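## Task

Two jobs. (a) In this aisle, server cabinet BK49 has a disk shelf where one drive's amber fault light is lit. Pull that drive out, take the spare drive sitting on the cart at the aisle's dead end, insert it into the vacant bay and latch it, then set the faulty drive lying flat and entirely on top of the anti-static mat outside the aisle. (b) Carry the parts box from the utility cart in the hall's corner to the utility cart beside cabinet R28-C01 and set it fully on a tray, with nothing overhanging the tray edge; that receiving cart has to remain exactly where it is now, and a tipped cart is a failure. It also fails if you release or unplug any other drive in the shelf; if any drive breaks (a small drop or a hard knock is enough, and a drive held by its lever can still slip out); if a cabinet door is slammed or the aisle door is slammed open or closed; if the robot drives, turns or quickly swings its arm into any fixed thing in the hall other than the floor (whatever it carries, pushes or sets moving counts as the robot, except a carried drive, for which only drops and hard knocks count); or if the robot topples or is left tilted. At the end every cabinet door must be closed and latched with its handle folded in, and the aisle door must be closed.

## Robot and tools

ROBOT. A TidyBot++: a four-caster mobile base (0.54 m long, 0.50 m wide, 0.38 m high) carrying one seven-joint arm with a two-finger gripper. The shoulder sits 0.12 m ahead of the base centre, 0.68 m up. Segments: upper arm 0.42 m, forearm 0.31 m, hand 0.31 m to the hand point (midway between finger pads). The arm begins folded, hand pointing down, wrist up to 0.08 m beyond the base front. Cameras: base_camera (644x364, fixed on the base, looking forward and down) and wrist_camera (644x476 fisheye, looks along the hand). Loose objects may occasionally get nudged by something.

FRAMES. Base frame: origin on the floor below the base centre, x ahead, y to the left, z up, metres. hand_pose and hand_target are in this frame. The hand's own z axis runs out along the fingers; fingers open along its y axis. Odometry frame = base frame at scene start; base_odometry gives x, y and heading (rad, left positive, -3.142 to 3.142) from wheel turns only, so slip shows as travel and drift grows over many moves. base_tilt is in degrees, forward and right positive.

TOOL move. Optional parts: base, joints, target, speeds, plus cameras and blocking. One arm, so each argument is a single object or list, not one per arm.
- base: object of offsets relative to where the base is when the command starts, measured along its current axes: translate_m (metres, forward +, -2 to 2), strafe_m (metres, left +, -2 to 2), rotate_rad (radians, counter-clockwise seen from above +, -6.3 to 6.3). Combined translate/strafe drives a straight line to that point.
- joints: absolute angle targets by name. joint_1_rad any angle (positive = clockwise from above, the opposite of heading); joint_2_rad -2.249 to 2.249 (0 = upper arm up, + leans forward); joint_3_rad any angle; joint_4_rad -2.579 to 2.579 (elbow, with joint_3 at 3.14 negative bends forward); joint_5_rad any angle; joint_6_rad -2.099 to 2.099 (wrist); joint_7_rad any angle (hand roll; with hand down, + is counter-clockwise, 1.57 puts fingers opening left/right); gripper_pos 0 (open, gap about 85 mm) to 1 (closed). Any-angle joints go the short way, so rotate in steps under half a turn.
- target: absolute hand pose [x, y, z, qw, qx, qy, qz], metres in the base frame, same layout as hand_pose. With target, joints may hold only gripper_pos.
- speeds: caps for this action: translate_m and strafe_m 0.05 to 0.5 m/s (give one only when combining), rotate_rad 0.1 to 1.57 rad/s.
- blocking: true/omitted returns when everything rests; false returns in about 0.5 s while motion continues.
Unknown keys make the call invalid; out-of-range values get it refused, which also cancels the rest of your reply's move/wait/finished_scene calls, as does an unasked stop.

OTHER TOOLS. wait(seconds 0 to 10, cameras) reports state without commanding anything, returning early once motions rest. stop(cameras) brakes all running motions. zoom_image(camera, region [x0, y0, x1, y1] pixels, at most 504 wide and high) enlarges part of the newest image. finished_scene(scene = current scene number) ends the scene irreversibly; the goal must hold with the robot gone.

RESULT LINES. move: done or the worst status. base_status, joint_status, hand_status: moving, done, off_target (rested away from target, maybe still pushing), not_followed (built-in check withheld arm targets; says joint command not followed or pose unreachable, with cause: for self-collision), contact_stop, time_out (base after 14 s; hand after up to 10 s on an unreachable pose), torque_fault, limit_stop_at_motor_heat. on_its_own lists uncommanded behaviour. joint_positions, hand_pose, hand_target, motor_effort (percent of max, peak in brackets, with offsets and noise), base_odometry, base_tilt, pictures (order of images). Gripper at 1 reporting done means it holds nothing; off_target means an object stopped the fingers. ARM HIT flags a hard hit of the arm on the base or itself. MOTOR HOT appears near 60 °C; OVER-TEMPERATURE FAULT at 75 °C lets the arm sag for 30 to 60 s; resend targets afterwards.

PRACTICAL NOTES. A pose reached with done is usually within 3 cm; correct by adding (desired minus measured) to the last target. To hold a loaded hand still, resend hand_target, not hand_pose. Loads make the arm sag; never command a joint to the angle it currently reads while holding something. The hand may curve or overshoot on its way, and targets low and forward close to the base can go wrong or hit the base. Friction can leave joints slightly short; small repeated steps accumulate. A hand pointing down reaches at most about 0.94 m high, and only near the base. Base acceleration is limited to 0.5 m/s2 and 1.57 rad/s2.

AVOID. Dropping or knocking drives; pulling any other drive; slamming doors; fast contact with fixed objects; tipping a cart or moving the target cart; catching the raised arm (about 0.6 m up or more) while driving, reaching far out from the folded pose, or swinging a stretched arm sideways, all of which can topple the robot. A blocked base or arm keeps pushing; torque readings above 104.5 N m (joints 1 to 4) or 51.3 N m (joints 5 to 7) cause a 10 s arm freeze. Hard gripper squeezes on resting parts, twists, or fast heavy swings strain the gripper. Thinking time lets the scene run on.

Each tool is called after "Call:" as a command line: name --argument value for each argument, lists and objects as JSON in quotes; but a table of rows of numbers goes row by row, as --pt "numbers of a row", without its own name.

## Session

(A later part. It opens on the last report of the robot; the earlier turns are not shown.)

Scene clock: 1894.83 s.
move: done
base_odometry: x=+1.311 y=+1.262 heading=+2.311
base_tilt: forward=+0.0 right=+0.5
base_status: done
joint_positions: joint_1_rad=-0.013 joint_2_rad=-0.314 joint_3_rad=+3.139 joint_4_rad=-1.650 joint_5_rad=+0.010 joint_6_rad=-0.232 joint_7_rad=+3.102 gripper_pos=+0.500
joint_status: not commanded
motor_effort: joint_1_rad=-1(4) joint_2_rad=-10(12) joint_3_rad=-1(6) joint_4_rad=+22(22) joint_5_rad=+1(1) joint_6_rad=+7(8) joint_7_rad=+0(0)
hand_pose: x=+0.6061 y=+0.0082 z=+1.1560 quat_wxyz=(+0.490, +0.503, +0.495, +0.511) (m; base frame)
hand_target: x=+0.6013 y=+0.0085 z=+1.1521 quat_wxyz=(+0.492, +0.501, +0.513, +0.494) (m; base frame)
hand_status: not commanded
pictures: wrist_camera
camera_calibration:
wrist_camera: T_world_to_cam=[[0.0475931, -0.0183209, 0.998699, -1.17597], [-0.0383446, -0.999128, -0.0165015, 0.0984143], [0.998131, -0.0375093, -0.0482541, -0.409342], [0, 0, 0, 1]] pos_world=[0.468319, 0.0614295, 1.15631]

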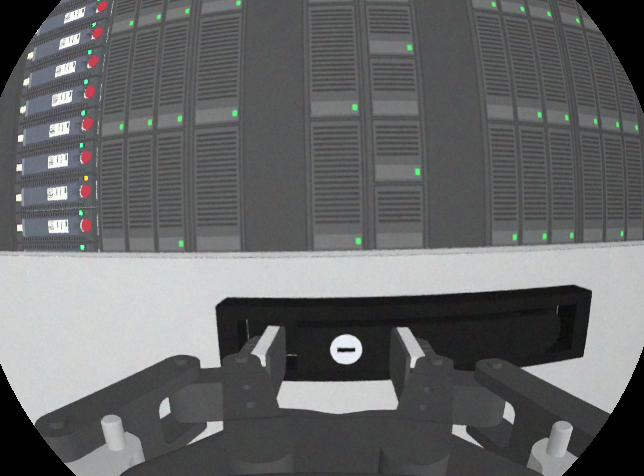

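Call:
move --base '{"translate_m": -0.1}' --speeds '{"translate_m": 0.1}' --cameras '[]'

Call:
move --joints '{"joint_2_rad": 0.078, "joint_4_rad": -2.01, "joint_6_rad": 1.255}' --cameras '["wrist_camera"]'

Call:
zoom_image --camera "wrist_camera" --region '[150, 250, 410, 390]'

Scene clock: 1927.33 s.
move: done
base_odometry: x=+1.379 y=+1.188 heading=+2.311
base_tilt: forward=-0.1 right=+0.6
base_status: done
joint_positions: joint_1_rad=-0.013 joint_2_rad=-0.317 joint_3_rad=+3.139 joint_4_rad=-1.650 joint_5_rad=+0.010 joint_6_rad=-0.232 joint_7_rad=+3.102 gripper_pos=+0.500
joint_status: not commanded
motor_effort: joint_1_rad=+0(1) joint_2_rad=-10(15) joint_3_rad=+1(1) joint_4_rad=+22(23) joint_5_rad=+1(1) joint_6_rad=+7(8) joint_7_rad=+0(0)
hand_pose: x=+0.6045 y=+0.0082 z=+1.1576 quat_wxyz=(+0.491, +0.503, +0.494, +0.512) (m; base frame)
hand_target: x=+0.6013 y=+0.0085 z=+1.1521 quat_wxyz=(+0.492, +0.501, +0.513, +0.494) (m; base frame)
hand_status: not commanded
pictures: none
No camera images: "cameras" was empty.

Scene clock: 1929.63 s.
move: done
base_odometry: x=+1.379 y=+1.188 heading=+2.311
base_tilt: forward=-0.1 right=+0.5
base_status: not commanded
joint_positions: joint_1_rad=-0.013 joint_2_rad=+0.067 joint_3_rad=+3.139 joint_4_rad=-1.990 joint_5_rad=+0.010 joint_6_rad=+1.185 joint_7_rad=+3.102 gripper_pos=+0.500
joint_status: all done
motor_effort: joint_1_rad=+0(1) joint_2_rad=-22(24) joint_3_rad=+0(1) joint_4_rad=+19(23) joint_5_rad=+1(1) joint_6_rad=+6(9) joint_7_rad=+0(0)
hand_pose: x=+0.6634 y=+0.0123 z=+1.1550 quat_wxyz=(+0.623, +0.299, +0.298, +0.658) (m; base frame)
hand_target: x=+0.6552 y=+0.0141 z=+1.1552 quat_wxyz=(+0.640, +0.280, +0.292, +0.653) (m; base frame)
hand_status: not commanded
pictures: wrist_camera
camera_calibration:
wrist_camera: T_world_to_cam=[[-0.603278, -0.0341683, 0.796799, -0.512407], [-0.00231408, -0.999003, -0.0445913, 0.113141], [0.797528, -0.0287448, 0.602597, -1.0851], [0, 0, 0, 1]] pos_world=[0.556534, 0.0643294, 1.06721]

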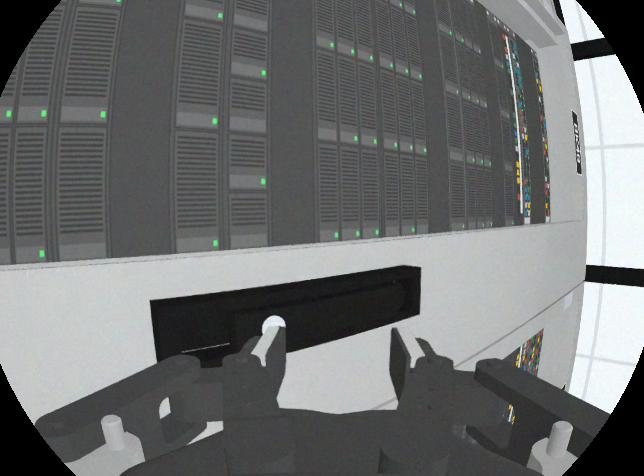

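Scaled by 1.938.

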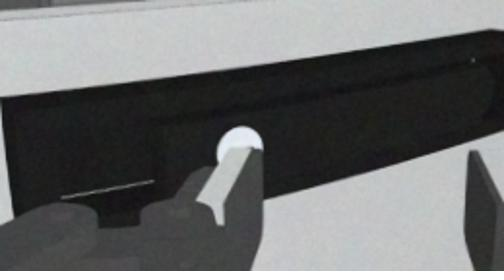

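Call:
move --base '{"translate_m": 0.032}' --speeds '{"translate_m": 0.05}' --cameras '["wrist_camera"]'

Call:
zoom_image --camera "wrist_camera" --region '[180, 280, 360, 400]'

Scene clock: 1938.93 s.
move: done
base_odometry: x=+1.357 y=+1.212 heading=+2.311
base_tilt: forward=+0.0 right=+0.5
base_status: done
joint_positions: joint_1_rad=-0.013 joint_2_rad=+0.069 joint_3_rad=+3.139 joint_4_rad=-1.993 joint_5_rad=+0.010 joint_6_rad=+1.194 joint_7_rad=+3.102 gripper_pos=+0.500
joint_status: not commanded
motor_effort: joint_1_rad=+0(1) joint_2_rad=-21(24) joint_3_rad=+0(1) joint_4_rad=+19(22) joint_5_rad=+1(1) joint_6_rad=+6(6) joint_7_rad=+0(0)
hand_pose: x=+0.6623 y=+0.0123 z=+1.1549 quat_wxyz=(+0.624, +0.297, +0.297, +0.659) (m; base frame)
hand_target: x=+0.6552 y=+0.0141 z=+1.1552 quat_wxyz=(+0.640, +0.280, +0.292, +0.653) (m; base frame)
hand_status: not commanded
pictures: wrist_camera
camera_calibration:
wrist_camera: T_world_to_cam=[[-0.607192, -0.0343224, 0.793814, -0.507052], [-0.00200194, -0.998997, -0.0447252, 0.113186], [0.794553, -0.028746, 0.606514, -1.08676], [0, 0, 0, 1]] pos_world=[0.555839, 0.0644295, 1.0667]

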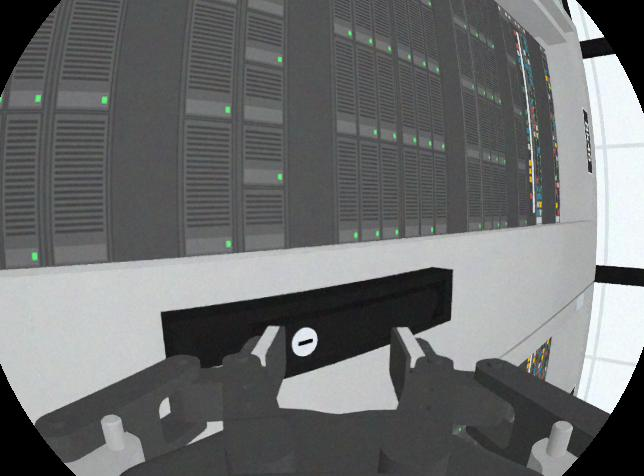

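Scaled by 2.800.

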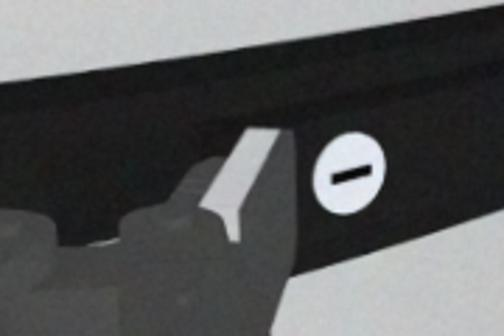

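Call:
move --joints '{"joint_4_rad": -2.023}' --base '{"strafe_m": -0.003}' --speeds '{"strafe_m": 0.05}' --cameras '[]'

Call:
move --base '{"translate_m": 0.008}' --speeds '{"translate_m": 0.05}' --cameras '["wrist_camera"]'

Call:
zoom_image --camera "wrist_camera" --region '[180, 280, 360, 400]'

Scene clock: 1983.23 s.
move: done
base_odometry: x=+1.359 y=+1.214 heading=+2.311
base_tilt: forward=-0.1 right=+0.5
base_status: done
joint_positions: joint_1_rad=-0.014 joint_2_rad=+0.069 joint_3_rad=+3.140 joint_4_rad=-2.003 joint_5_rad=+0.010 joint_6_rad=+1.195 joint_7_rad=+3.102 gripper_pos=+0.500
joint_status: all done
motor_effort: joint_1_rad=+0(5) joint_2_rad=-22(22) joint_3_rad=+0(5) joint_4_rad=+19(20) joint_5_rad=+1(2) joint_6_rad=+5(6) joint_7_rad=+0(0)
hand_pose: x=+0.6628 y=+0.0127 z=+1.1497 quat_wxyz=(+0.622, +0.300, +0.300, +0.658) (m; base frame)
hand_target: x=+0.6559 y=+0.0141 z=+1.1487 quat_wxyz=(+0.638, +0.284, +0.297, +0.651) (m; base frame)
hand_status: not commanded
pictures: none
No camera images: "cameras" was empty.

Scene clock: 1984.00 s.
move: done
base_odometry: x=+1.354 y=+1.220 heading=+2.311
base_tilt: forward=-0.1 right=+0.5
base_status: done
joint_positions: joint_1_rad=-0.014 joint_2_rad=+0.072 joint_3_rad=+3.140 joint_4_rad=-2.019 joint_5_rad=+0.010 joint_6_rad=+1.214 joint_7_rad=+3.102 gripper_pos=+0.500
joint_status: not commanded
motor_effort: joint_1_rad=-1(1) joint_2_rad=-21(24) joint_3_rad=+0(1) joint_4_rad=+19(27) joint_5_rad=+1(1) joint_6_rad=+6(6) joint_7_rad=+0(0)
hand_pose: x=+0.6612 y=+0.0127 z=+1.1443 quat_wxyz=(+0.622, +0.300, +0.300, +0.658) (m; base frame)
hand_target: x=+0.6559 y=+0.0141 z=+1.1487 quat_wxyz=(+0.638, +0.284, +0.297, +0.651) (m; base frame)
hand_status: not commanded
pictures: wrist_camera
camera_calibration:
wrist_camera: T_world_to_cam=[[-0.59904, -0.0347817, 0.799963, -0.511634], [-0.00162252, -0.999001, -0.0446507, 0.112664], [0.800717, -0.0280455, 0.598386, -1.07421], [0, 0, 0, 1]] pos_world=[0.553831, 0.064629, 1.05711]

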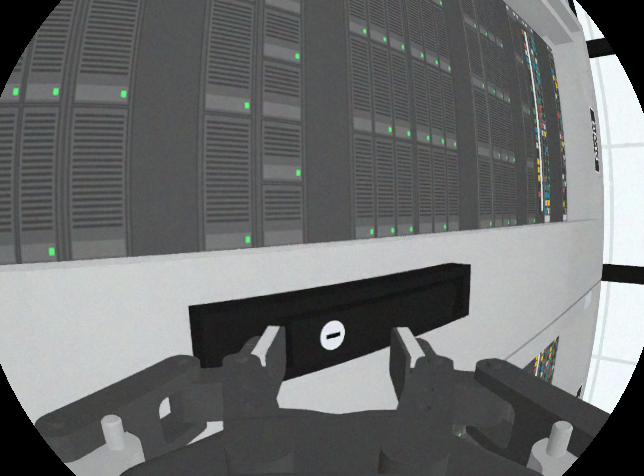

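Scaled by 2.800.

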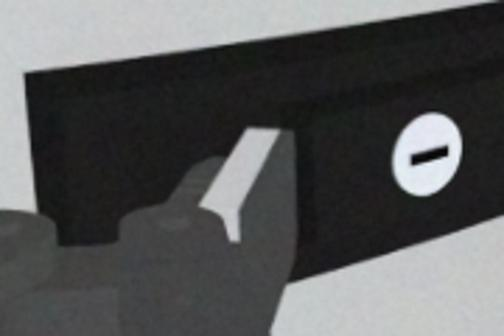

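Call:
zoom_image --camera "wrist_camera" --region '[265, 310, 335, 390]'

Scaled by 6.300.

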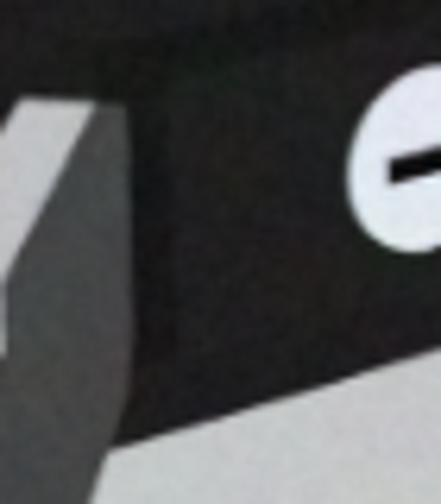

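Call:
move --joints '{"joint_4_rad": -2.0}' --cameras '[]'

Call:
move --base '{"translate_m": 0.008}' --speeds '{"translate_m": 0.05}' --cameras '["wrist_camera"]'

Call:
zoom_image --camera "wrist_camera" --region '[255, 310, 345, 390]'

Scene clock: 2022.60 s.
move: done
base_odometry: x=+1.354 y=+1.220 heading=+2.311
base_tilt: forward=-0.1 right=+0.6
base_status: not commanded
joint_positions: joint_1_rad=-0.014 joint_2_rad=+0.073 joint_3_rad=+3.140 joint_4_rad=-2.014 joint_5_rad=+0.010 joint_6_rad=+1.214 joint_7_rad=+3.102 gripper_pos=+0.500
joint_status: all done
motor_effort: joint_1_rad=+0(1) joint_2_rad=-22(24) joint_3_rad=+0(0) joint_4_rad=+19(23) joint_5_rad=+0(1) joint_6_rad=+6(8) joint_7_rad=+0(0)
hand_pose: x=+0.6616 y=+0.0127 z=+1.1463 quat_wxyz=(+0.622, +0.299, +0.299, +0.659) (m; base frame)
hand_target: x=+0.6546 y=+0.0141 z=+1.1603 quat_wxyz=(+0.642, +0.276, +0.289, +0.654) (m; base frame)
hand_status: not commanded
pictures: none
No camera images: "cameras" was empty.

Scene clock: 2023.23 s.
move: done
base_odometry: x=+1.348 y=+1.226 heading=+2.311
base_tilt: forward=-0.1 right=+0.5
base_status: done
joint_positions: joint_1_rad=-0.014 joint_2_rad=+0.075 joint_3_rad=+3.140 joint_4_rad=-2.010 joint_5_rad=+0.010 joint_6_rad=+1.214 joint_7_rad=+3.102 gripper_pos=+0.500
joint_status: not commanded
motor_effort: joint_1_rad=+0(1) joint_2_rad=-22(25) joint_3_rad=+0(1) joint_4_rad=+19(22) joint_5_rad=+1(1) joint_6_rad=+6(7) joint_7_rad=+0(0)
hand_pose: x=+0.6624 y=+0.0127 z=+1.1468 quat_wxyz=(+0.623, +0.299, +0.298, +0.659) (m; base frame)
hand_target: x=+0.6546 y=+0.0141 z=+1.1603 quat_wxyz=(+0.642, +0.276, +0.289, +0.654) (m; base frame)
hand_status: not commanded
pictures: wrist_camera
camera_calibration:
wrist_camera: T_world_to_cam=[[-0.603148, -0.0347936, 0.79687, -0.506648], [-0.00146584, -0.998998, -0.0447286, 0.112851], [0.797628, -0.028146, 0.602492, -1.07939], [0, 0, 0, 1]] pos_world=[0.555536, 0.0647291, 1.05911]

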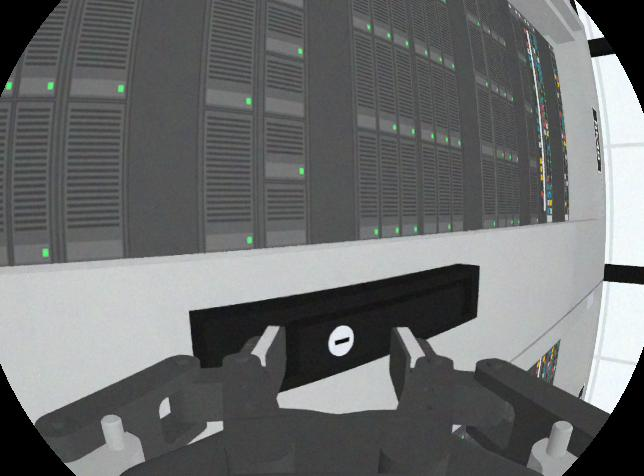

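Scaled by 5.600.

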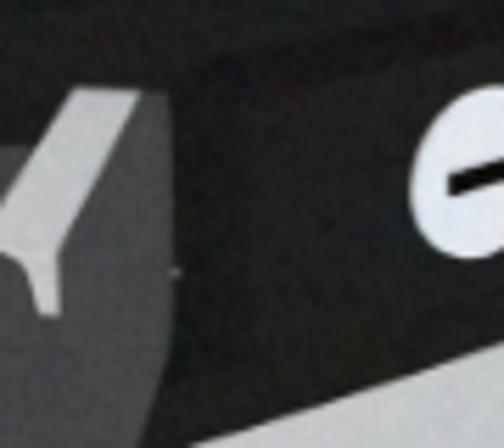

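Call:
move --base '{"translate_m": 0.006}' --speeds '{"translate_m": 0.05}' --cameras '[]'

Call:
move --base '{"translate_m": 0.004}' --speeds '{"translate_m": 0.05}' --cameras '["wrist_camera"]'

Call:
zoom_image --camera "wrist_camera" --region '[255, 310, 345, 390]'

Scene clock: 2036.80 s.
move: done
base_odometry: x=+1.344 y=+1.231 heading=+2.311
base_tilt: forward=-0.1 right=+0.5
base_status: done
joint_positions: joint_1_rad=-0.014 joint_2_rad=+0.075 joint_3_rad=+3.140 joint_4_rad=-2.009 joint_5_rad=+0.010 joint_6_rad=+1.215 joint_7_rad=+3.102 gripper_pos=+0.500
joint_status: not commanded
motor_effort: joint_1_rad=-1(2) joint_2_rad=-21(24) joint_3_rad=+0(1) joint_4_rad=+19(19) joint_5_rad=+1(1) joint_6_rad=+6(6) joint_7_rad=+0(0)
hand_pose: x=+0.6620 y=+0.0127 z=+1.1477 quat_wxyz=(+0.623, +0.298, +0.298, +0.659) (m; base frame)
hand_target: x=+0.6546 y=+0.0141 z=+1.1603 quat_wxyz=(+0.642, +0.276, +0.289, +0.654) (m; base frame)
hand_status: not commanded
pictures: none
No camera images: "cameras" was empty.

Scene clock: 2037.27 s.
move: done
base_odometry: x=+1.341 y=+1.233 heading=+2.311
base_tilt: forward=-0.1 right=+0.6
base_status: done
joint_positions: joint_1_rad=-0.014 joint_2_rad=+0.074 joint_3_rad=+3.140 joint_4_rad=-2.009 joint_5_rad=+0.010 joint_6_rad=+1.220 joint_7_rad=+3.102 gripper_pos=+0.500
joint_status: not commanded
motor_effort: joint_1_rad=-1(2) joint_2_rad=-20(22) joint_3_rad=+0(2) joint_4_rad=+20(24) joint_5_rad=+1(1) joint_6_rad=+5(6) joint_7_rad=+0(0)
hand_pose: x=+0.6604 y=+0.0128 z=+1.1498 quat_wxyz=(+0.624, +0.296, +0.296, +0.660) (m; base frame)
hand_target: x=+0.6546 y=+0.0141 z=+1.1603 quat_wxyz=(+0.642, +0.276, +0.289, +0.654) (m; base frame)
hand_status: not commanded
pictures: wrist_camera
camera_calibration:
wrist_camera: T_world_to_cam=[[-0.61034, -0.0351072, 0.791361, -0.499164], [-0.00079077, -0.99899, -0.0449282, 0.112776], [0.792139, -0.0280473, 0.609696, -1.08417], [0, 0, 0, 1]] pos_world=[0.554247, 0.0647292, 1.0611]

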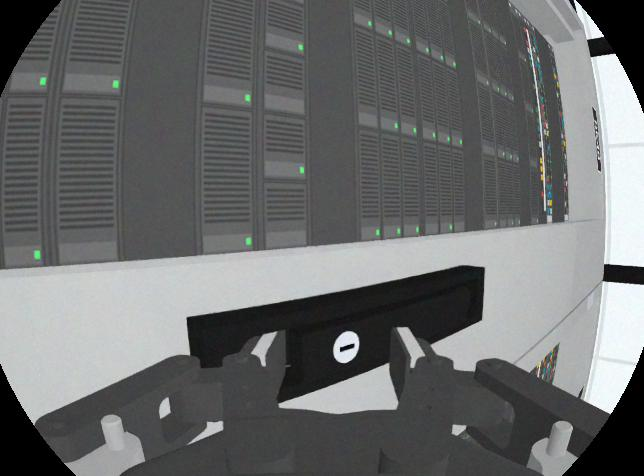

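Scaled by 5.600.

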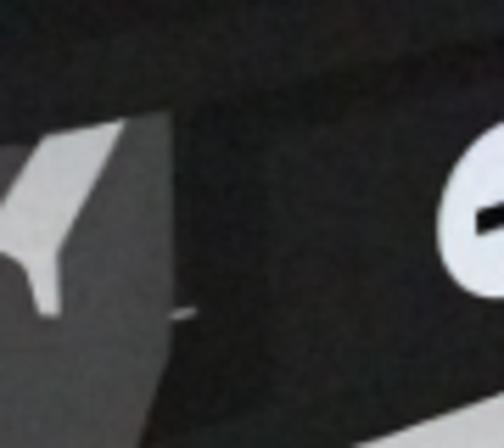

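Call:
move --joints '{"joint_4_rad": -1.985}' --base '{"translate_m": 0.003}' --speeds '{"translate_m": 0.05}' --cameras '["wrist_camera"]'

Call:
zoom_image --camera "wrist_camera" --region '[255, 310, 345, 390]'

Scene clock: 2052.27 s.
move: done
base_odometry: x=+1.339 y=+1.235 heading=+2.311
base_tilt: forward=-0.1 right=+0.5
base_status: done
joint_positions: joint_1_rad=-0.014 joint_2_rad=+0.071 joint_3_rad=+3.140 joint_4_rad=-2.006 joint_5_rad=+0.010 joint_6_rad=+1.225 joint_7_rad=+3.102 gripper_pos=+0.500
joint_status: all done
motor_effort: joint_1_rad=-1(2) joint_2_rad=-20(22) joint_3_rad=+0(3) joint_4_rad=+23(32) joint_5_rad=+1(1) joint_6_rad=+5(6) joint_7_rad=+0(0)
hand_pose: x=+0.6579 y=+0.0128 z=+1.1539 quat_wxyz=(+0.625, +0.292, +0.292, +0.662) (m; base frame)
hand_target: x=+0.6537 y=+0.0141 z=+1.1678 quat_wxyz=(+0.644, +0.272, +0.284, +0.657) (m; base frame)
hand_status: not commanded
pictures: wrist_camera
camera_calibration:
wrist_camera: T_world_to_cam=[[-0.618488, -0.0353383, 0.784999, -0.49115], [-0.000104338, -0.998985, -0.0450534, 0.112762], [0.785794, -0.0279469, 0.617856, -1.09], [0, 0, 0, 1]] pos_world=[0.552759, 0.0648293, 1.0641]

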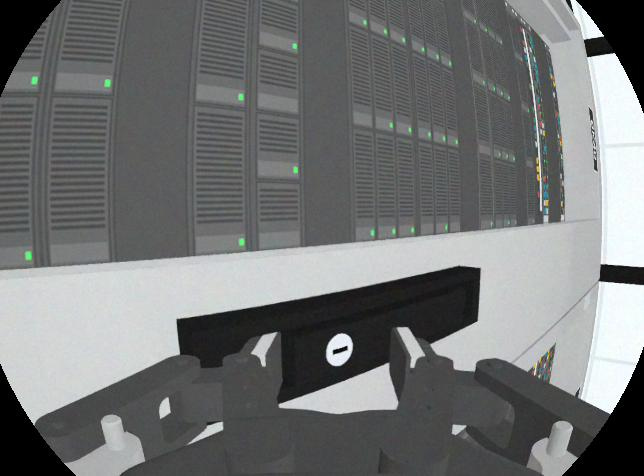

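Scaled by 5.600.

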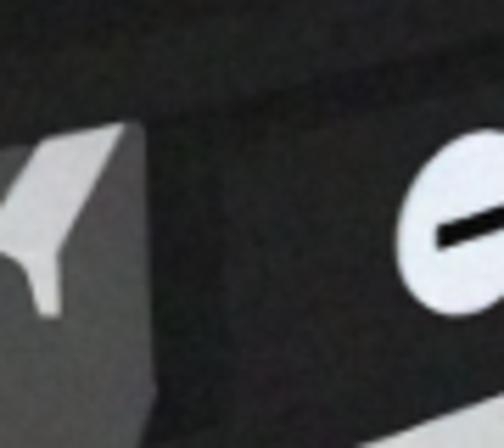

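Call:
move --joints '{"joint_4_rad": -1.965}' --base '{"translate_m": 0.003}' --speeds '{"translate_m": 0.05}' --cameras '["wrist_camera"]'

Call:
zoom_image --camera "wrist_camera" --region '[255, 310, 345, 390]'

Scene clock: 2066.70 s.
move: off_target
base_odometry: x=+1.337 y=+1.238 heading=+2.310
base_tilt: forward=-0.1 right=+0.5
base_status: done
joint_positions: joint_1_rad=-0.015 joint_2_rad=+0.067 joint_3_rad=+3.140 joint_4_rad=-2.012 joint_5_rad=+0.010 joint_6_rad=+1.228 joint_7_rad=+3.102 gripper_pos=+0.500
joint_status: joint_4_rad off_target (ended at -2.012, target -1.965)
motor_effort: joint_1_rad=+0(3) joint_2_rad=-20(22) joint_3_rad=+0(3) joint_4_rad=+27(32) joint_5_rad=+1(3) joint_6_rad=+5(6) joint_7_rad=+0(0)
hand_pose: x=+0.6557 y=+0.0129 z=+1.1540 quat_wxyz=(+0.626, +0.292, +0.292, +0.662) (m; base frame)
hand_target: x=+0.6523 y=+0.0140 z=+1.1778 quat_wxyz=(+0.646, +0.265, +0.278, +0.659) (m; base frame)
hand_status: not commanded
pictures: wrist_camera
camera_calibration:
wrist_camera: T_world_to_cam=[[-0.620102, -0.0353406, 0.783724, -0.490123], [0.0000677783, -0.998987, -0.0449939, 0.1126], [0.784521, -0.0278477, 0.619477, -1.08932], [0, 0, 0, 1]] pos_world=[0.550661, 0.0648292, 1.064]

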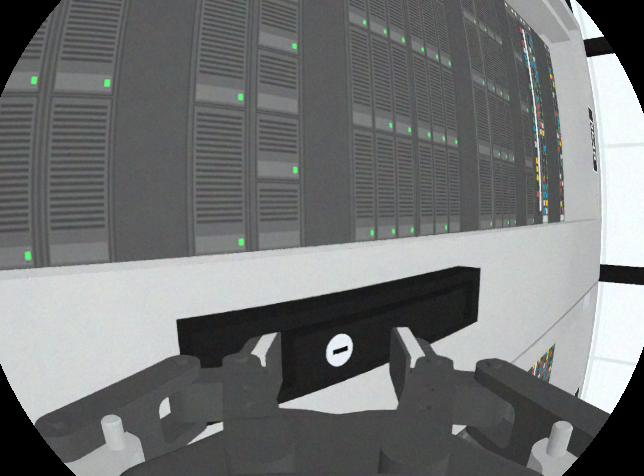

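Scaled by 5.600.

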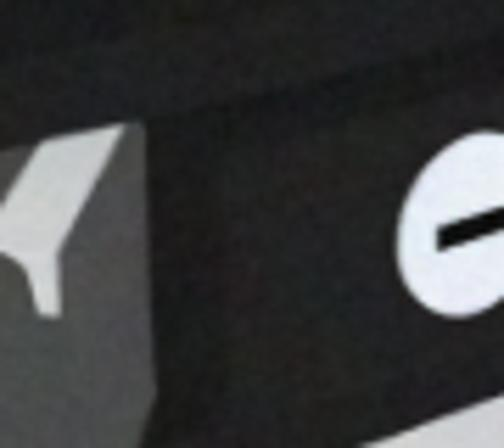

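Call:
move --joints '{"joint_2_rad": 0.05, "joint_4_rad": -1.945}' --cameras '[]'

Call:
move --base '{"translate_m": -0.008}' --speeds '{"translate_m": 0.05}' --cameras '["wrist_camera"]'

Call:
zoom_image --camera "wrist_camera" --region '[225, 290, 385, 400]'

Scene clock: 2077.30 s.
move: off_target
base_odometry: x=+1.337 y=+1.238 heading=+2.310
base_tilt: forward=-0.1 right=+0.5
base_status: not commanded
joint_positions: joint_1_rad=-0.015 joint_2_rad=+0.066 joint_3_rad=+3.140 joint_4_rad=-2.011 joint_5_rad=+0.010 joint_6_rad=+1.228 joint_7_rad=+3.102 gripper_pos=+0.500
joint_status: joint_4_rad off_target (ended at -2.011, target -1.945); the others done
motor_effort: joint_1_rad=-1(1) joint_2_rad=-23(24) joint_3_rad=+0(0) joint_4_rad=+32(32) joint_5_rad=+1(1) joint_6_rad=+8(8) joint_7_rad=+0(0)
hand_pose: x=+0.6554 y=+0.0129 z=+1.1545 quat_wxyz=(+0.626, +0.291, +0.292, +0.662) (m; base frame)
hand_target: x=+0.6363 y=+0.0138 z=+1.2025 quat_wxyz=(+0.653, +0.249, +0.262, +0.666) (m; base frame)
hand_status: not commanded
pictures: none
No camera images: "cameras" was empty.

Scene clock: 2077.90 s.
move: done
base_odometry: x=+1.343 y=+1.232 heading=+2.311
base_tilt: forward=-0.1 right=+0.5
base_status: done
joint_positions: joint_1_rad=-0.015 joint_2_rad=+0.084 joint_3_rad=+3.140 joint_4_rad=-1.991 joint_5_rad=+0.010 joint_6_rad=+1.228 joint_7_rad=+3.102 gripper_pos=+0.500
joint_status: not commanded
motor_effort: joint_1_rad=+0(2) joint_2_rad=-27(31) joint_3_rad=+0(2) joint_4_rad=+27(30) joint_5_rad=+1(2) joint_6_rad=+8(12) joint_7_rad=+0(0)
hand_pose: x=+0.6627 y=+0.0132 z=+1.1553 quat_wxyz=(+0.626, +0.291, +0.291, +0.663) (m; base frame)
hand_target: x=+0.6363 y=+0.0138 z=+1.2025 quat_wxyz=(+0.653, +0.249, +0.262, +0.666) (m; base frame)
hand_status: not commanded
pictures: wrist_camera
camera_calibration:
wrist_camera: T_world_to_cam=[[-0.622663, -0.0355833, 0.781681, -0.482806], [0.000523041, -0.998984, -0.0450586, 0.112758], [0.78249, -0.0276475, 0.622049, -1.0972], [0, 0, 0, 1]] pos_world=[0.557866, 0.0651291, 1.06499]

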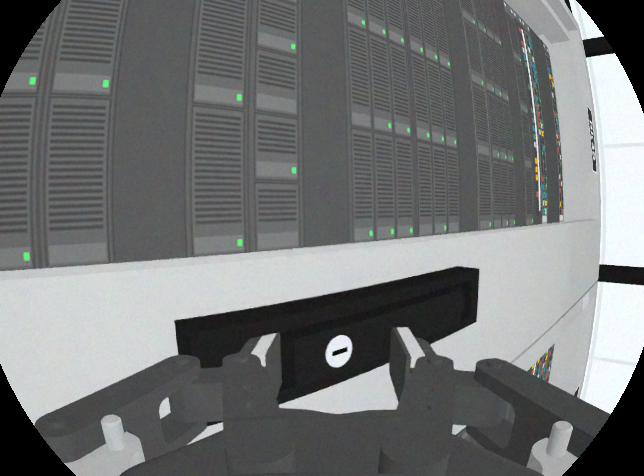

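Scaled by 3.150.

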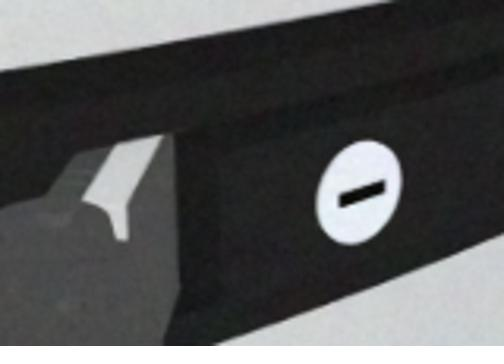

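Call:
move --base '{"translate_m": -0.008}' --speeds '{"translate_m": 0.05}' --cameras '["wrist_camera"]'

Call:
zoom_image --camera "wrist_camera" --region '[225, 290, 385, 400]'

Scene clock: 2083.83 s.
move: done
base_odometry: x=+1.348 y=+1.226 heading=+2.311
base_tilt: forward=-0.1 right=+0.5
base_status: done
joint_positions: joint_1_rad=-0.015 joint_2_rad=+0.090 joint_3_rad=+3.140 joint_4_rad=-1.984 joint_5_rad=+0.010 joint_6_rad=+1.228 joint_7_rad=+3.102 gripper_pos=+0.500
joint_status: not commanded
motor_effort: joint_1_rad=+0(2) joint_2_rad=-29(32) joint_3_rad=+0(1) joint_4_rad=+24(26) joint_5_rad=+1(2) joint_6_rad=+10(12) joint_7_rad=+0(0)
hand_pose: x=+0.6652 y=+0.0132 z=+1.1557 quat_wxyz=(+0.626, +0.290, +0.290, +0.663) (m; base frame)
hand_target: x=+0.6363 y=+0.0138 z=+1.2025 quat_wxyz=(+0.653, +0.249, +0.262, +0.666) (m; base frame)
hand_status: not commanded
pictures: wrist_camera
camera_calibration:
wrist_camera: T_world_to_cam=[[-0.623493, -0.0355615, 0.78102, -0.480112], [0.000556536, -0.998985, -0.0450417, 0.112729], [0.781829, -0.0276485, 0.62288, -1.09995], [0, 0, 0, 1]] pos_world=[0.560567, 0.0651291, 1.06519]

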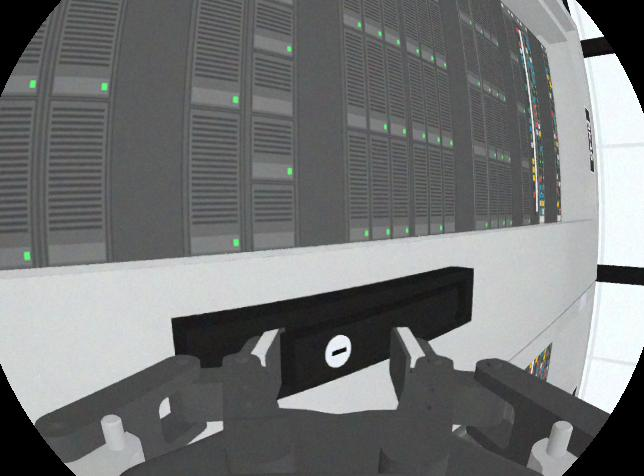

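Scaled by 3.150.

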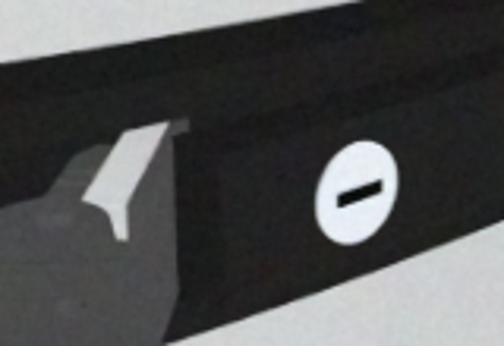

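Call:
move --base '{"translate_m": -0.008}' --speeds '{"translate_m": 0.05}' --cameras '["wrist_camera"]'

Call:
zoom_image --camera "wrist_camera" --region '[225, 290, 385, 400]'

Scene clock: 2100.17 s.
move: done
base_odometry: x=+1.354 y=+1.220 heading=+2.311
base_tilt: forward=-0.1 right=+0.5
base_status: done
joint_positions: joint_1_rad=-0.015 joint_2_rad=+0.090 joint_3_rad=+3.140 joint_4_rad=-1.982 joint_5_rad=+0.010 joint_6_rad=+1.228 joint_7_rad=+3.102 gripper_pos=+0.500
joint_status: not commanded
motor_effort: joint_1_rad=+0(2) joint_2_rad=-28(33) joint_3_rad=+0(1) joint_4_rad=+23(26) joint_5_rad=+0(1) joint_6_rad=+9(12) joint_7_rad=+0(0)
hand_pose: x=+0.6652 y=+0.0132 z=+1.1561 quat_wxyz=(+0.626, +0.290, +0.290, +0.663) (m; base frame)
hand_target: x=+0.6363 y=+0.0138 z=+1.2025 quat_wxyz=(+0.653, +0.249, +0.262, +0.666) (m; base frame)
hand_status: not commanded
pictures: wrist_camera
camera_calibration:
wrist_camera: T_world_to_cam=[[-0.624273, -0.0356032, 0.780394, -0.479254], [0.000627982, -0.998983, -0.0450733, 0.112741], [0.781206, -0.027648, 0.623661, -1.10077], [0, 0, 0, 1]] pos_world=[0.560668, 0.0651291, 1.06559]

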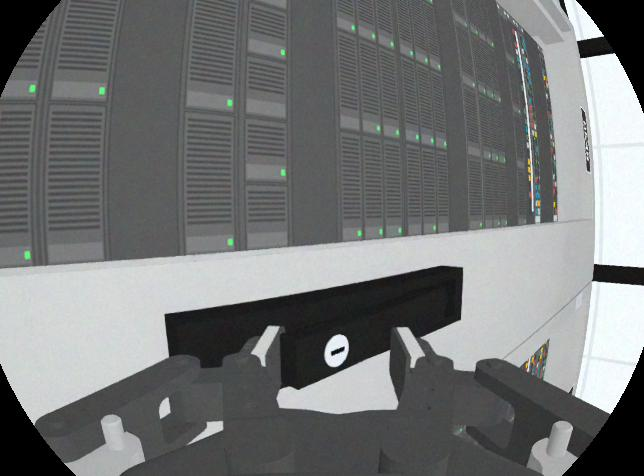

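Scaled by 3.150.

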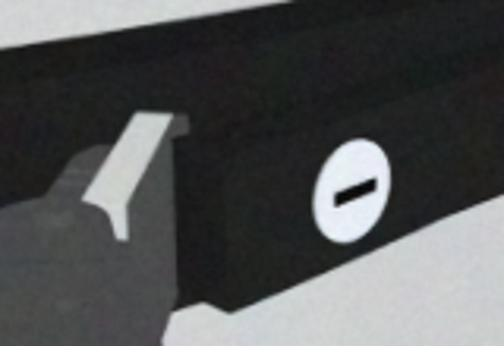

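Call:
move --base '{"translate_m": -0.01}' --speeds '{"translate_m": 0.05}' --cameras '["wrist_camera"]'

Call:
move --base '{"translate_m": -0.01}' --speeds '{"translate_m": 0.05}' --cameras '["wrist_camera"]'

Call:
zoom_image --camera "wrist_camera" --region '[160, 240, 480, 430]'

Scene clock: 2108.63 s.
move: done
base_odometry: x=+1.361 y=+1.213 heading=+2.311
base_tilt: forward=-0.1 right=+0.6
base_status: done
joint_positions: joint_1_rad=-0.015 joint_2_rad=+0.089 joint_3_rad=+3.140 joint_4_rad=-1.981 joint_5_rad=+0.010 joint_6_rad=+1.228 joint_7_rad=+3.102 gripper_pos=+0.500
joint_status: not commanded
motor_effort: joint_1_rad=+0(1) joint_2_rad=-28(33) joint_3_rad=+0(1) joint_4_rad=+23(25) joint_5_rad=+1(2) joint_6_rad=+10(11) joint_7_rad=+0(0)
hand_pose: x=+0.6647 y=+0.0132 z=+1.1574 quat_wxyz=(+0.627, +0.289, +0.289, +0.663) (m; base frame)
hand_target: x=+0.6363 y=+0.0138 z=+1.2025 quat_wxyz=(+0.653, +0.249, +0.262, +0.666) (m; base frame)
hand_status: not commanded
pictures: wrist_camera
camera_calibration:
wrist_camera: T_world_to_cam=[[-0.6261, -0.0356175, 0.778929, -0.477632], [0.000741723, -0.998983, -0.0450836, 0.112733], [0.779742, -0.0276491, 0.62549, -1.10229], [0, 0, 0, 1]] pos_world=[0.560371, 0.0651291, 1.06659]

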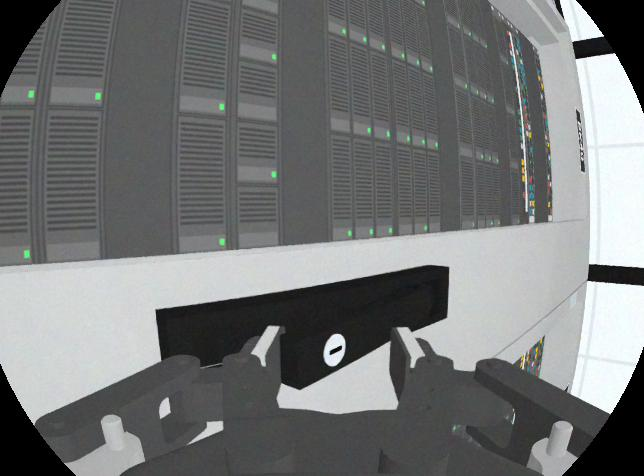

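Scene clock: 2109.30 s.
move: done
base_odometry: x=+1.368 y=+1.205 heading=+2.310
base_tilt: forward=-0.1 right=+0.6
base_status: done
joint_positions: joint_1_rad=-0.015 joint_2_rad=+0.088 joint_3_rad=+3.140 joint_4_rad=-1.978 joint_5_rad=+0.010 joint_6_rad=+1.228 joint_7_rad=+3.102 gripper_pos=+0.500
joint_status: not commanded
motor_effort: joint_1_rad=+0(1) joint_2_rad=-29(32) joint_3_rad=+0(1) joint_4_rad=+24(24) joint_5_rad=+1(1) joint_6_rad=+10(10) joint_7_rad=+0(0)
hand_pose: x=+0.6637 y=+0.0132 z=+1.1597 quat_wxyz=(+0.627, +0.288, +0.288, +0.664) (m; base frame)
hand_target: x=+0.6363 y=+0.0138 z=+1.2025 quat_wxyz=(+0.653, +0.249, +0.262, +0.666) (m; base frame)
hand_status: not commanded
pictures: wrist_camera
camera_calibration:
wrist_camera: T_world_to_cam=[[-0.629589, -0.0356504, 0.77611, -0.474517], [0.000887066, -0.998979, -0.0451683, 0.112828], [0.776928, -0.027749, 0.628977, -1.10515], [0, 0, 0, 1]] pos_world=[0.559776, 0.0651292, 1.06849]

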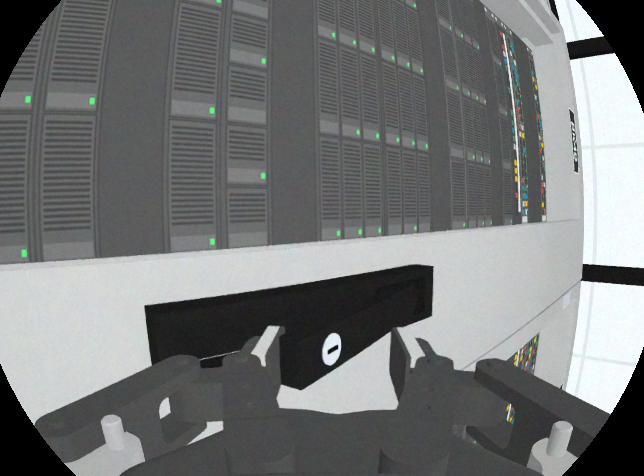

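Scaled by 1.575.

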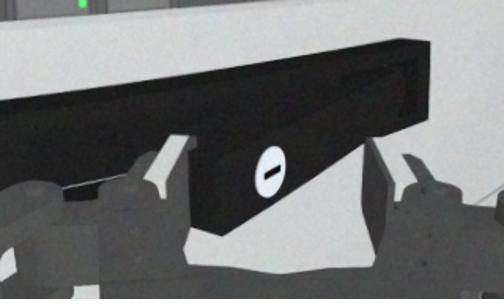

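Call:
move --base '{"translate_m": -0.015}' --speeds '{"translate_m": 0.05}' --joints '{"joint_2_rad": 0.03}' --cameras '["wrist_camera"]'

Call:
move --base '{"translate_m": -0.015}' --speeds '{"translate_m": 0.05}' --joints '{"joint_4_rad": -1.93}' --cameras '["wrist_camera"]'

Call:
zoom_image --camera "wrist_camera" --region '[160, 240, 480, 430]'

Scene clock: 2127.50 s.
move: off_target
base_odometry: x=+1.378 y=+1.194 heading=+2.310
base_tilt: forward=+0.0 right=+0.5
base_status: done
joint_positions: joint_1_rad=-0.015 joint_2_rad=+0.078 joint_3_rad=+3.140 joint_4_rad=-1.976 joint_5_rad=+0.010 joint_6_rad=+1.228 joint_7_rad=+3.102 gripper_pos=+0.500
joint_status: joint_2_rad off_target (ended at +0.078, target +0.030)
motor_effort: joint_1_rad=+0(2) joint_2_rad=-28(31) joint_3_rad=+0(1) joint_4_rad=+23(24) joint_5_rad=+0(2) joint_6_rad=+9(10) joint_7_rad=+0(0)
hand_pose: x=+0.6590 y=+0.0131 z=+1.1662 quat_wxyz=(+0.629, +0.284, +0.284, +0.666) (m; base frame)
hand_target: x=+0.6257 y=+0.0136 z=+1.2128 quat_wxyz=(+0.655, +0.243, +0.255, +0.668) (m; base frame)
hand_status: not commanded
pictures: wrist_camera
camera_calibration:
wrist_camera: T_world_to_cam=[[-0.638928, -0.0357174, 0.768437, -0.467368], [0.00139988, -0.998974, -0.0452689, 0.112889], [0.769265, -0.0278479, 0.638323, -1.1114], [0, 0, 0, 1]] pos_world=[0.556189, 0.0651294, 1.07369]

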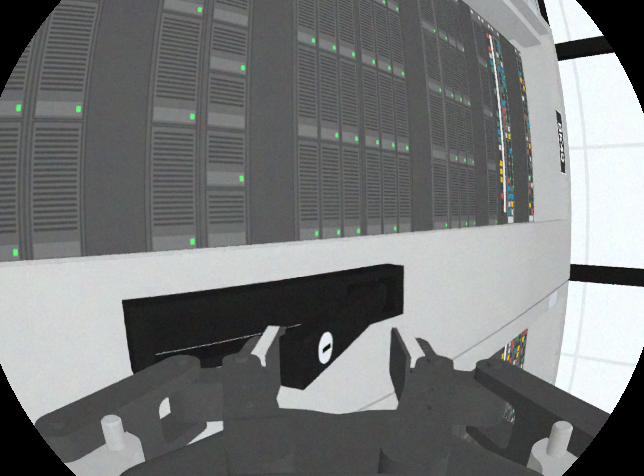

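Scene clock: 2128.27 s.
move: done
base_odometry: x=+1.388 y=+1.183 heading=+2.310
base_tilt: forward=-0.1 right=+0.6
base_status: done
joint_positions: joint_1_rad=-0.015 joint_2_rad=+0.072 joint_3_rad=+3.140 joint_4_rad=-1.962 joint_5_rad=+0.010 joint_6_rad=+1.228 joint_7_rad=+3.102 gripper_pos=+0.500
joint_status: all done
motor_effort: joint_1_rad=+0(1) joint_2_rad=-27(32) joint_3_rad=+0(1) joint_4_rad=+23(24) joint_5_rad=+0(1) joint_6_rad=+9(10) joint_7_rad=+0(0)
hand_pose: x=+0.6552 y=+0.0131 z=+1.1764 quat_wxyz=(+0.632, +0.277, +0.278, +0.669) (m; base frame)
hand_target: x=+0.6240 y=+0.0135 z=+1.2202 quat_wxyz=(+0.657, +0.238, +0.250, +0.670) (m; base frame)
hand_status: not commanded
pictures: wrist_camera
camera_calibration:
wrist_camera: T_world_to_cam=[[-0.654127, -0.0359592, 0.755529, -0.452602], [0.00230814, -0.99896, -0.0455468, 0.112963], [0.756381, -0.0280495, 0.653529, -1.12447], [0, 0, 0, 1]] pos_world=[0.554211, 0.0650297, 1.08198]

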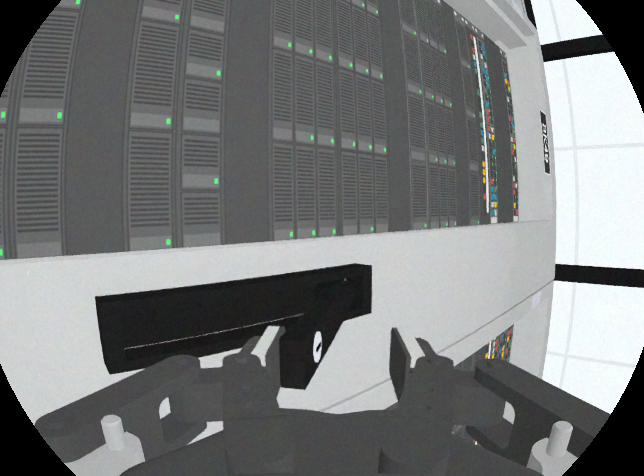

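Scaled by 1.575.

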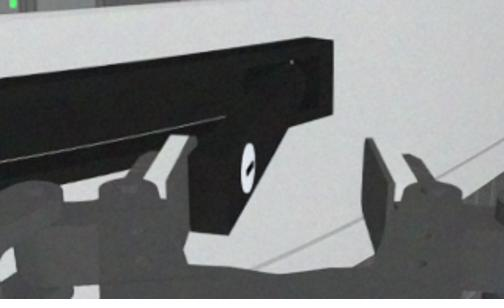

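Call:
move --base '{"translate_m": -0.015}' --speeds '{"translate_m": 0.05}' --joints '{"joint_2_rad": 0.01, "joint_4_rad": -1.91}' --cameras '["wrist_camera"]'

Call:
move --base '{"translate_m": -0.01}' --speeds '{"translate_m": 0.05}' --joints '{"joint_2_rad": -0.01, "joint_4_rad": -1.89}' --cameras '["wrist_camera"]'

Call:
zoom_image --camera "wrist_camera" --region '[160, 240, 480, 430]'

Scene clock: 2146.47 s.
move: off_target
base_odometry: x=+1.399 y=+1.172 heading=+2.310
base_tilt: forward=-0.1 right=+0.5
base_status: done
joint_positions: joint_1_rad=-0.015 joint_2_rad=+0.073 joint_3_rad=+3.140 joint_4_rad=-1.946 joint_5_rad=+0.010 joint_6_rad=+1.217 joint_7_rad=+3.102 gripper_pos=+0.500
joint_status: joint_2_rad off_target (ended at +0.073, target +0.010); the others done
motor_effort: joint_1_rad=-1(2) joint_2_rad=-32(37) joint_3_rad=+0(1) joint_4_rad=+26(28) joint_5_rad=+1(2) joint_6_rad=+12(16) joint_7_rad=+0(0)
hand_pose: x=+0.6566 y=+0.0131 z=+1.1815 quat_wxyz=(+0.632, +0.276, +0.276, +0.669) (m; base frame)
hand_target: x=+0.6105 y=+0.0133 z=+1.2399 quat_wxyz=(+0.662, +0.225, +0.237, +0.675) (m; base frame)
hand_status: not commanded
pictures: wrist_camera
camera_calibration:
wrist_camera: T_world_to_cam=[[-0.657288, -0.0359367, 0.752782, -0.450151], [0.00240963, -0.998958, -0.0455848, 0.113253], [0.753636, -0.0281484, 0.656689, -1.13074], [0, 0, 0, 1]] pos_world=[0.556016, 0.0651298, 1.08657]

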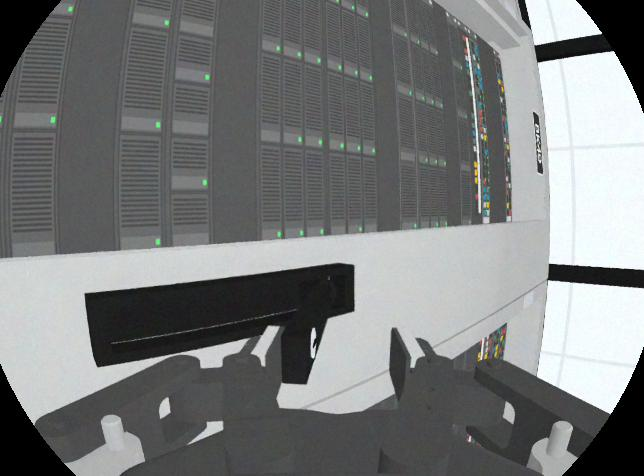

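Scene clock: 2147.10 s.
move: off_target
base_odometry: x=+1.406 y=+1.165 heading=+2.310
base_tilt: forward=+0.0 right=+0.5
base_status: done
joint_positions: joint_1_rad=-0.015 joint_2_rad=+0.081 joint_3_rad=+3.140 joint_4_rad=-1.933 joint_5_rad=+0.010 joint_6_rad=+1.199 joint_7_rad=+3.102 gripper_pos=+0.500
joint_status: joint_2_rad off_target (ended at +0.081, target -0.010); joint_4_rad off_target (ended at -1.933, target -1.890)
motor_effort: joint_1_rad=+0(1) joint_2_rad=-37(41) joint_3_rad=+0(1) joint_4_rad=+27(27) joint_5_rad=+0(1) joint_6_rad=+15(18) joint_7_rad=+0(0)
hand_pose: x=+0.6635 y=+0.0132 z=+1.1799 quat_wxyz=(+0.631, +0.280, +0.280, +0.667) (m; base frame)
hand_target: x=+0.5962 y=+0.0131 z=+1.2593 quat_wxyz=(+0.667, +0.211, +0.223, +0.679) (m; base frame)
hand_status: not commanded
pictures: wrist_camera
camera_calibration:
wrist_camera: T_world_to_cam=[[-0.647621, -0.0356733, 0.761127, -0.460628], [0.00173303, -0.99897, -0.0453462, 0.113343], [0.76196, -0.0280481, 0.647016, -1.12894], [0, 0, 0, 1]] pos_world=[0.561701, 0.0651296, 1.08618]

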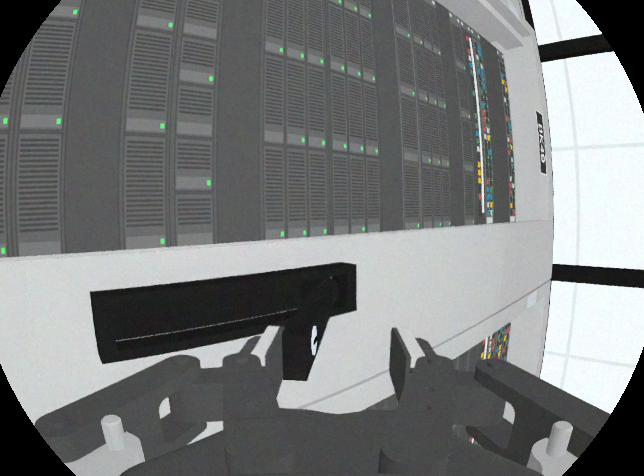

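Scaled by 1.575.

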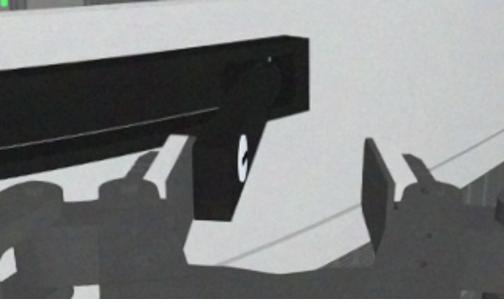

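Call:
move --base '{"translate_m": 0.006}' --speeds '{"translate_m": 0.05}' --joints '{"joint_2_rad": 0.08, "joint_4_rad": -1.99}' --cameras '["wrist_camera"]'

Call:
move --joints '{"joint_2_rad": 0.1, "joint_4_rad": -2.05}' --cameras '["wrist_camera"]'

Scene clock: 2190.37 s.
move: done
base_odometry: x=+1.401 y=+1.169 heading=+2.310
base_tilt: forward=-0.1 right=+0.5
base_status: done
joint_positions: joint_1_rad=-0.015 joint_2_rad=+0.077 joint_3_rad=+3.140 joint_4_rad=-1.967 joint_5_rad=+0.010 joint_6_rad=+1.217 joint_7_rad=+3.102 gripper_pos=+0.500
joint_status: all done
motor_effort: joint_1_rad=+0(1) joint_2_rad=-22(37) joint_3_rad=+0(1) joint_4_rad=+19(31) joint_5_rad=+1(1) joint_6_rad=+5(15) joint_7_rad=+0(0)
hand_pose: x=+0.6600 y=+0.0131 z=+1.1691 quat_wxyz=(+0.629, +0.284, +0.284, +0.666) (m; base frame)
hand_target: x=+0.6550 y=+0.0141 z=+1.1642 quat_wxyz=(+0.643, +0.274, +0.287, +0.656) (m; base frame)
hand_status: not commanded
pictures: wrist_camera
camera_calibration:
wrist_camera: T_world_to_cam=[[-0.638761, -0.0356582, 0.768578, -0.469208], [0.00135151, -0.998976, -0.0452243, 0.112997], [0.769404, -0.0278488, 0.638155, -1.11392], [0, 0, 0, 1]] pos_world=[0.557189, 0.0651293, 1.07659]

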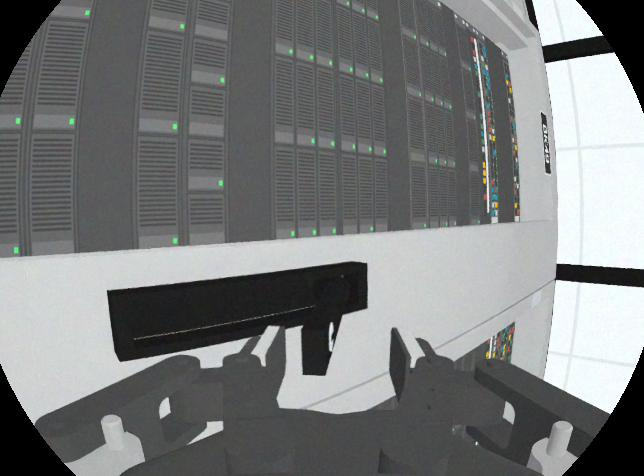

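Scene clock: 2191.20 s.
move: done
base_odometry: x=+1.401 y=+1.169 heading=+2.310
base_tilt: forward=-0.1 right=+0.5
base_status: not commanded
joint_positions: joint_1_rad=-0.015 joint_2_rad=+0.088 joint_3_rad=+3.140 joint_4_rad=-2.033 joint_5_rad=+0.010 joint_6_rad=+1.217 joint_7_rad=+3.102 gripper_pos=+0.500
joint_status: all done
motor_effort: joint_1_rad=-1(1) joint_2_rad=-22(23) joint_3_rad=+0(0) joint_4_rad=+19(20) joint_5_rad=+1(1) joint_6_rad=+6(6) joint_7_rad=+0(0)
hand_pose: x=+0.6685 y=+0.0133 z=+1.1291 quat_wxyz=(+0.618, +0.309, +0.309, +0.654) (m; base frame)
hand_target: x=+0.6668 y=+0.0143 z=+1.1231 quat_wxyz=(+0.631, +0.299, +0.313, +0.644) (m; base frame)
hand_status: not commanded
pictures: wrist_camera
camera_calibration:
wrist_camera: T_world_to_cam=[[-0.577303, -0.0346312, 0.815795, -0.527427], [-0.00209392, -0.999034, -0.0438917, 0.11209], [0.816527, -0.027047, 0.576673, -1.05698], [0, 0, 0, 1]] pos_world=[0.558804, 0.0651279, 1.04472]

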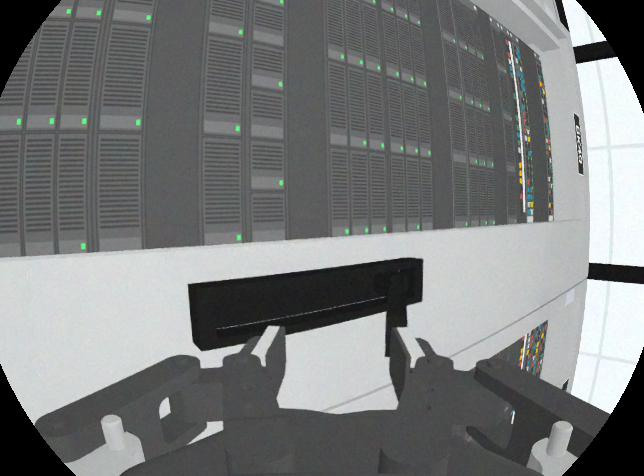

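Call:
move --base '{"translate_m": -0.08}' --speeds '{"translate_m": 0.1}' --cameras '["wrist_camera"]'

Scene clock: 2200.43 s.
move: done
base_odometry: x=+1.455 y=+1.110 heading=+2.310
base_tilt: forward=-0.1 right=+0.5
base_status: done
joint_positions: joint_1_rad=-0.015 joint_2_rad=+0.096 joint_3_rad=+3.140 joint_4_rad=-2.033 joint_5_rad=+0.010 joint_6_rad=+1.217 joint_7_rad=+3.102 gripper_pos=+0.500
joint_status: not commanded
motor_effort: joint_1_rad=-1(1) joint_2_rad=-22(25) joint_3_rad=+0(0) joint_4_rad=+19(20) joint_5_rad=+1(1) joint_6_rad=+6(6) joint_7_rad=+0(0)
hand_pose: x=+0.6719 y=+0.0133 z=+1.1247 quat_wxyz=(+0.616, +0.311, +0.311, +0.653) (m; base frame)
hand_target: x=+0.6668 y=+0.0143 z=+1.1231 quat_wxyz=(+0.631, +0.299, +0.313, +0.644) (m; base frame)
hand_status: not commanded
pictures: wrist_camera
camera_calibration:
wrist_camera: T_world_to_cam=[[-0.570902, -0.0345582, 0.820291, -0.531383], [-0.00247841, -0.999037, -0.0438135, 0.112081], [0.821015, -0.0270462, 0.570266, -1.05307], [0, 0, 0, 1]] pos_world=[0.561495, 0.0651279, 1.04133]

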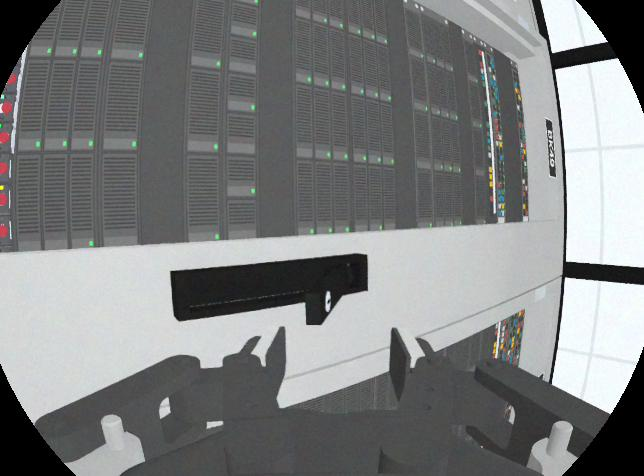

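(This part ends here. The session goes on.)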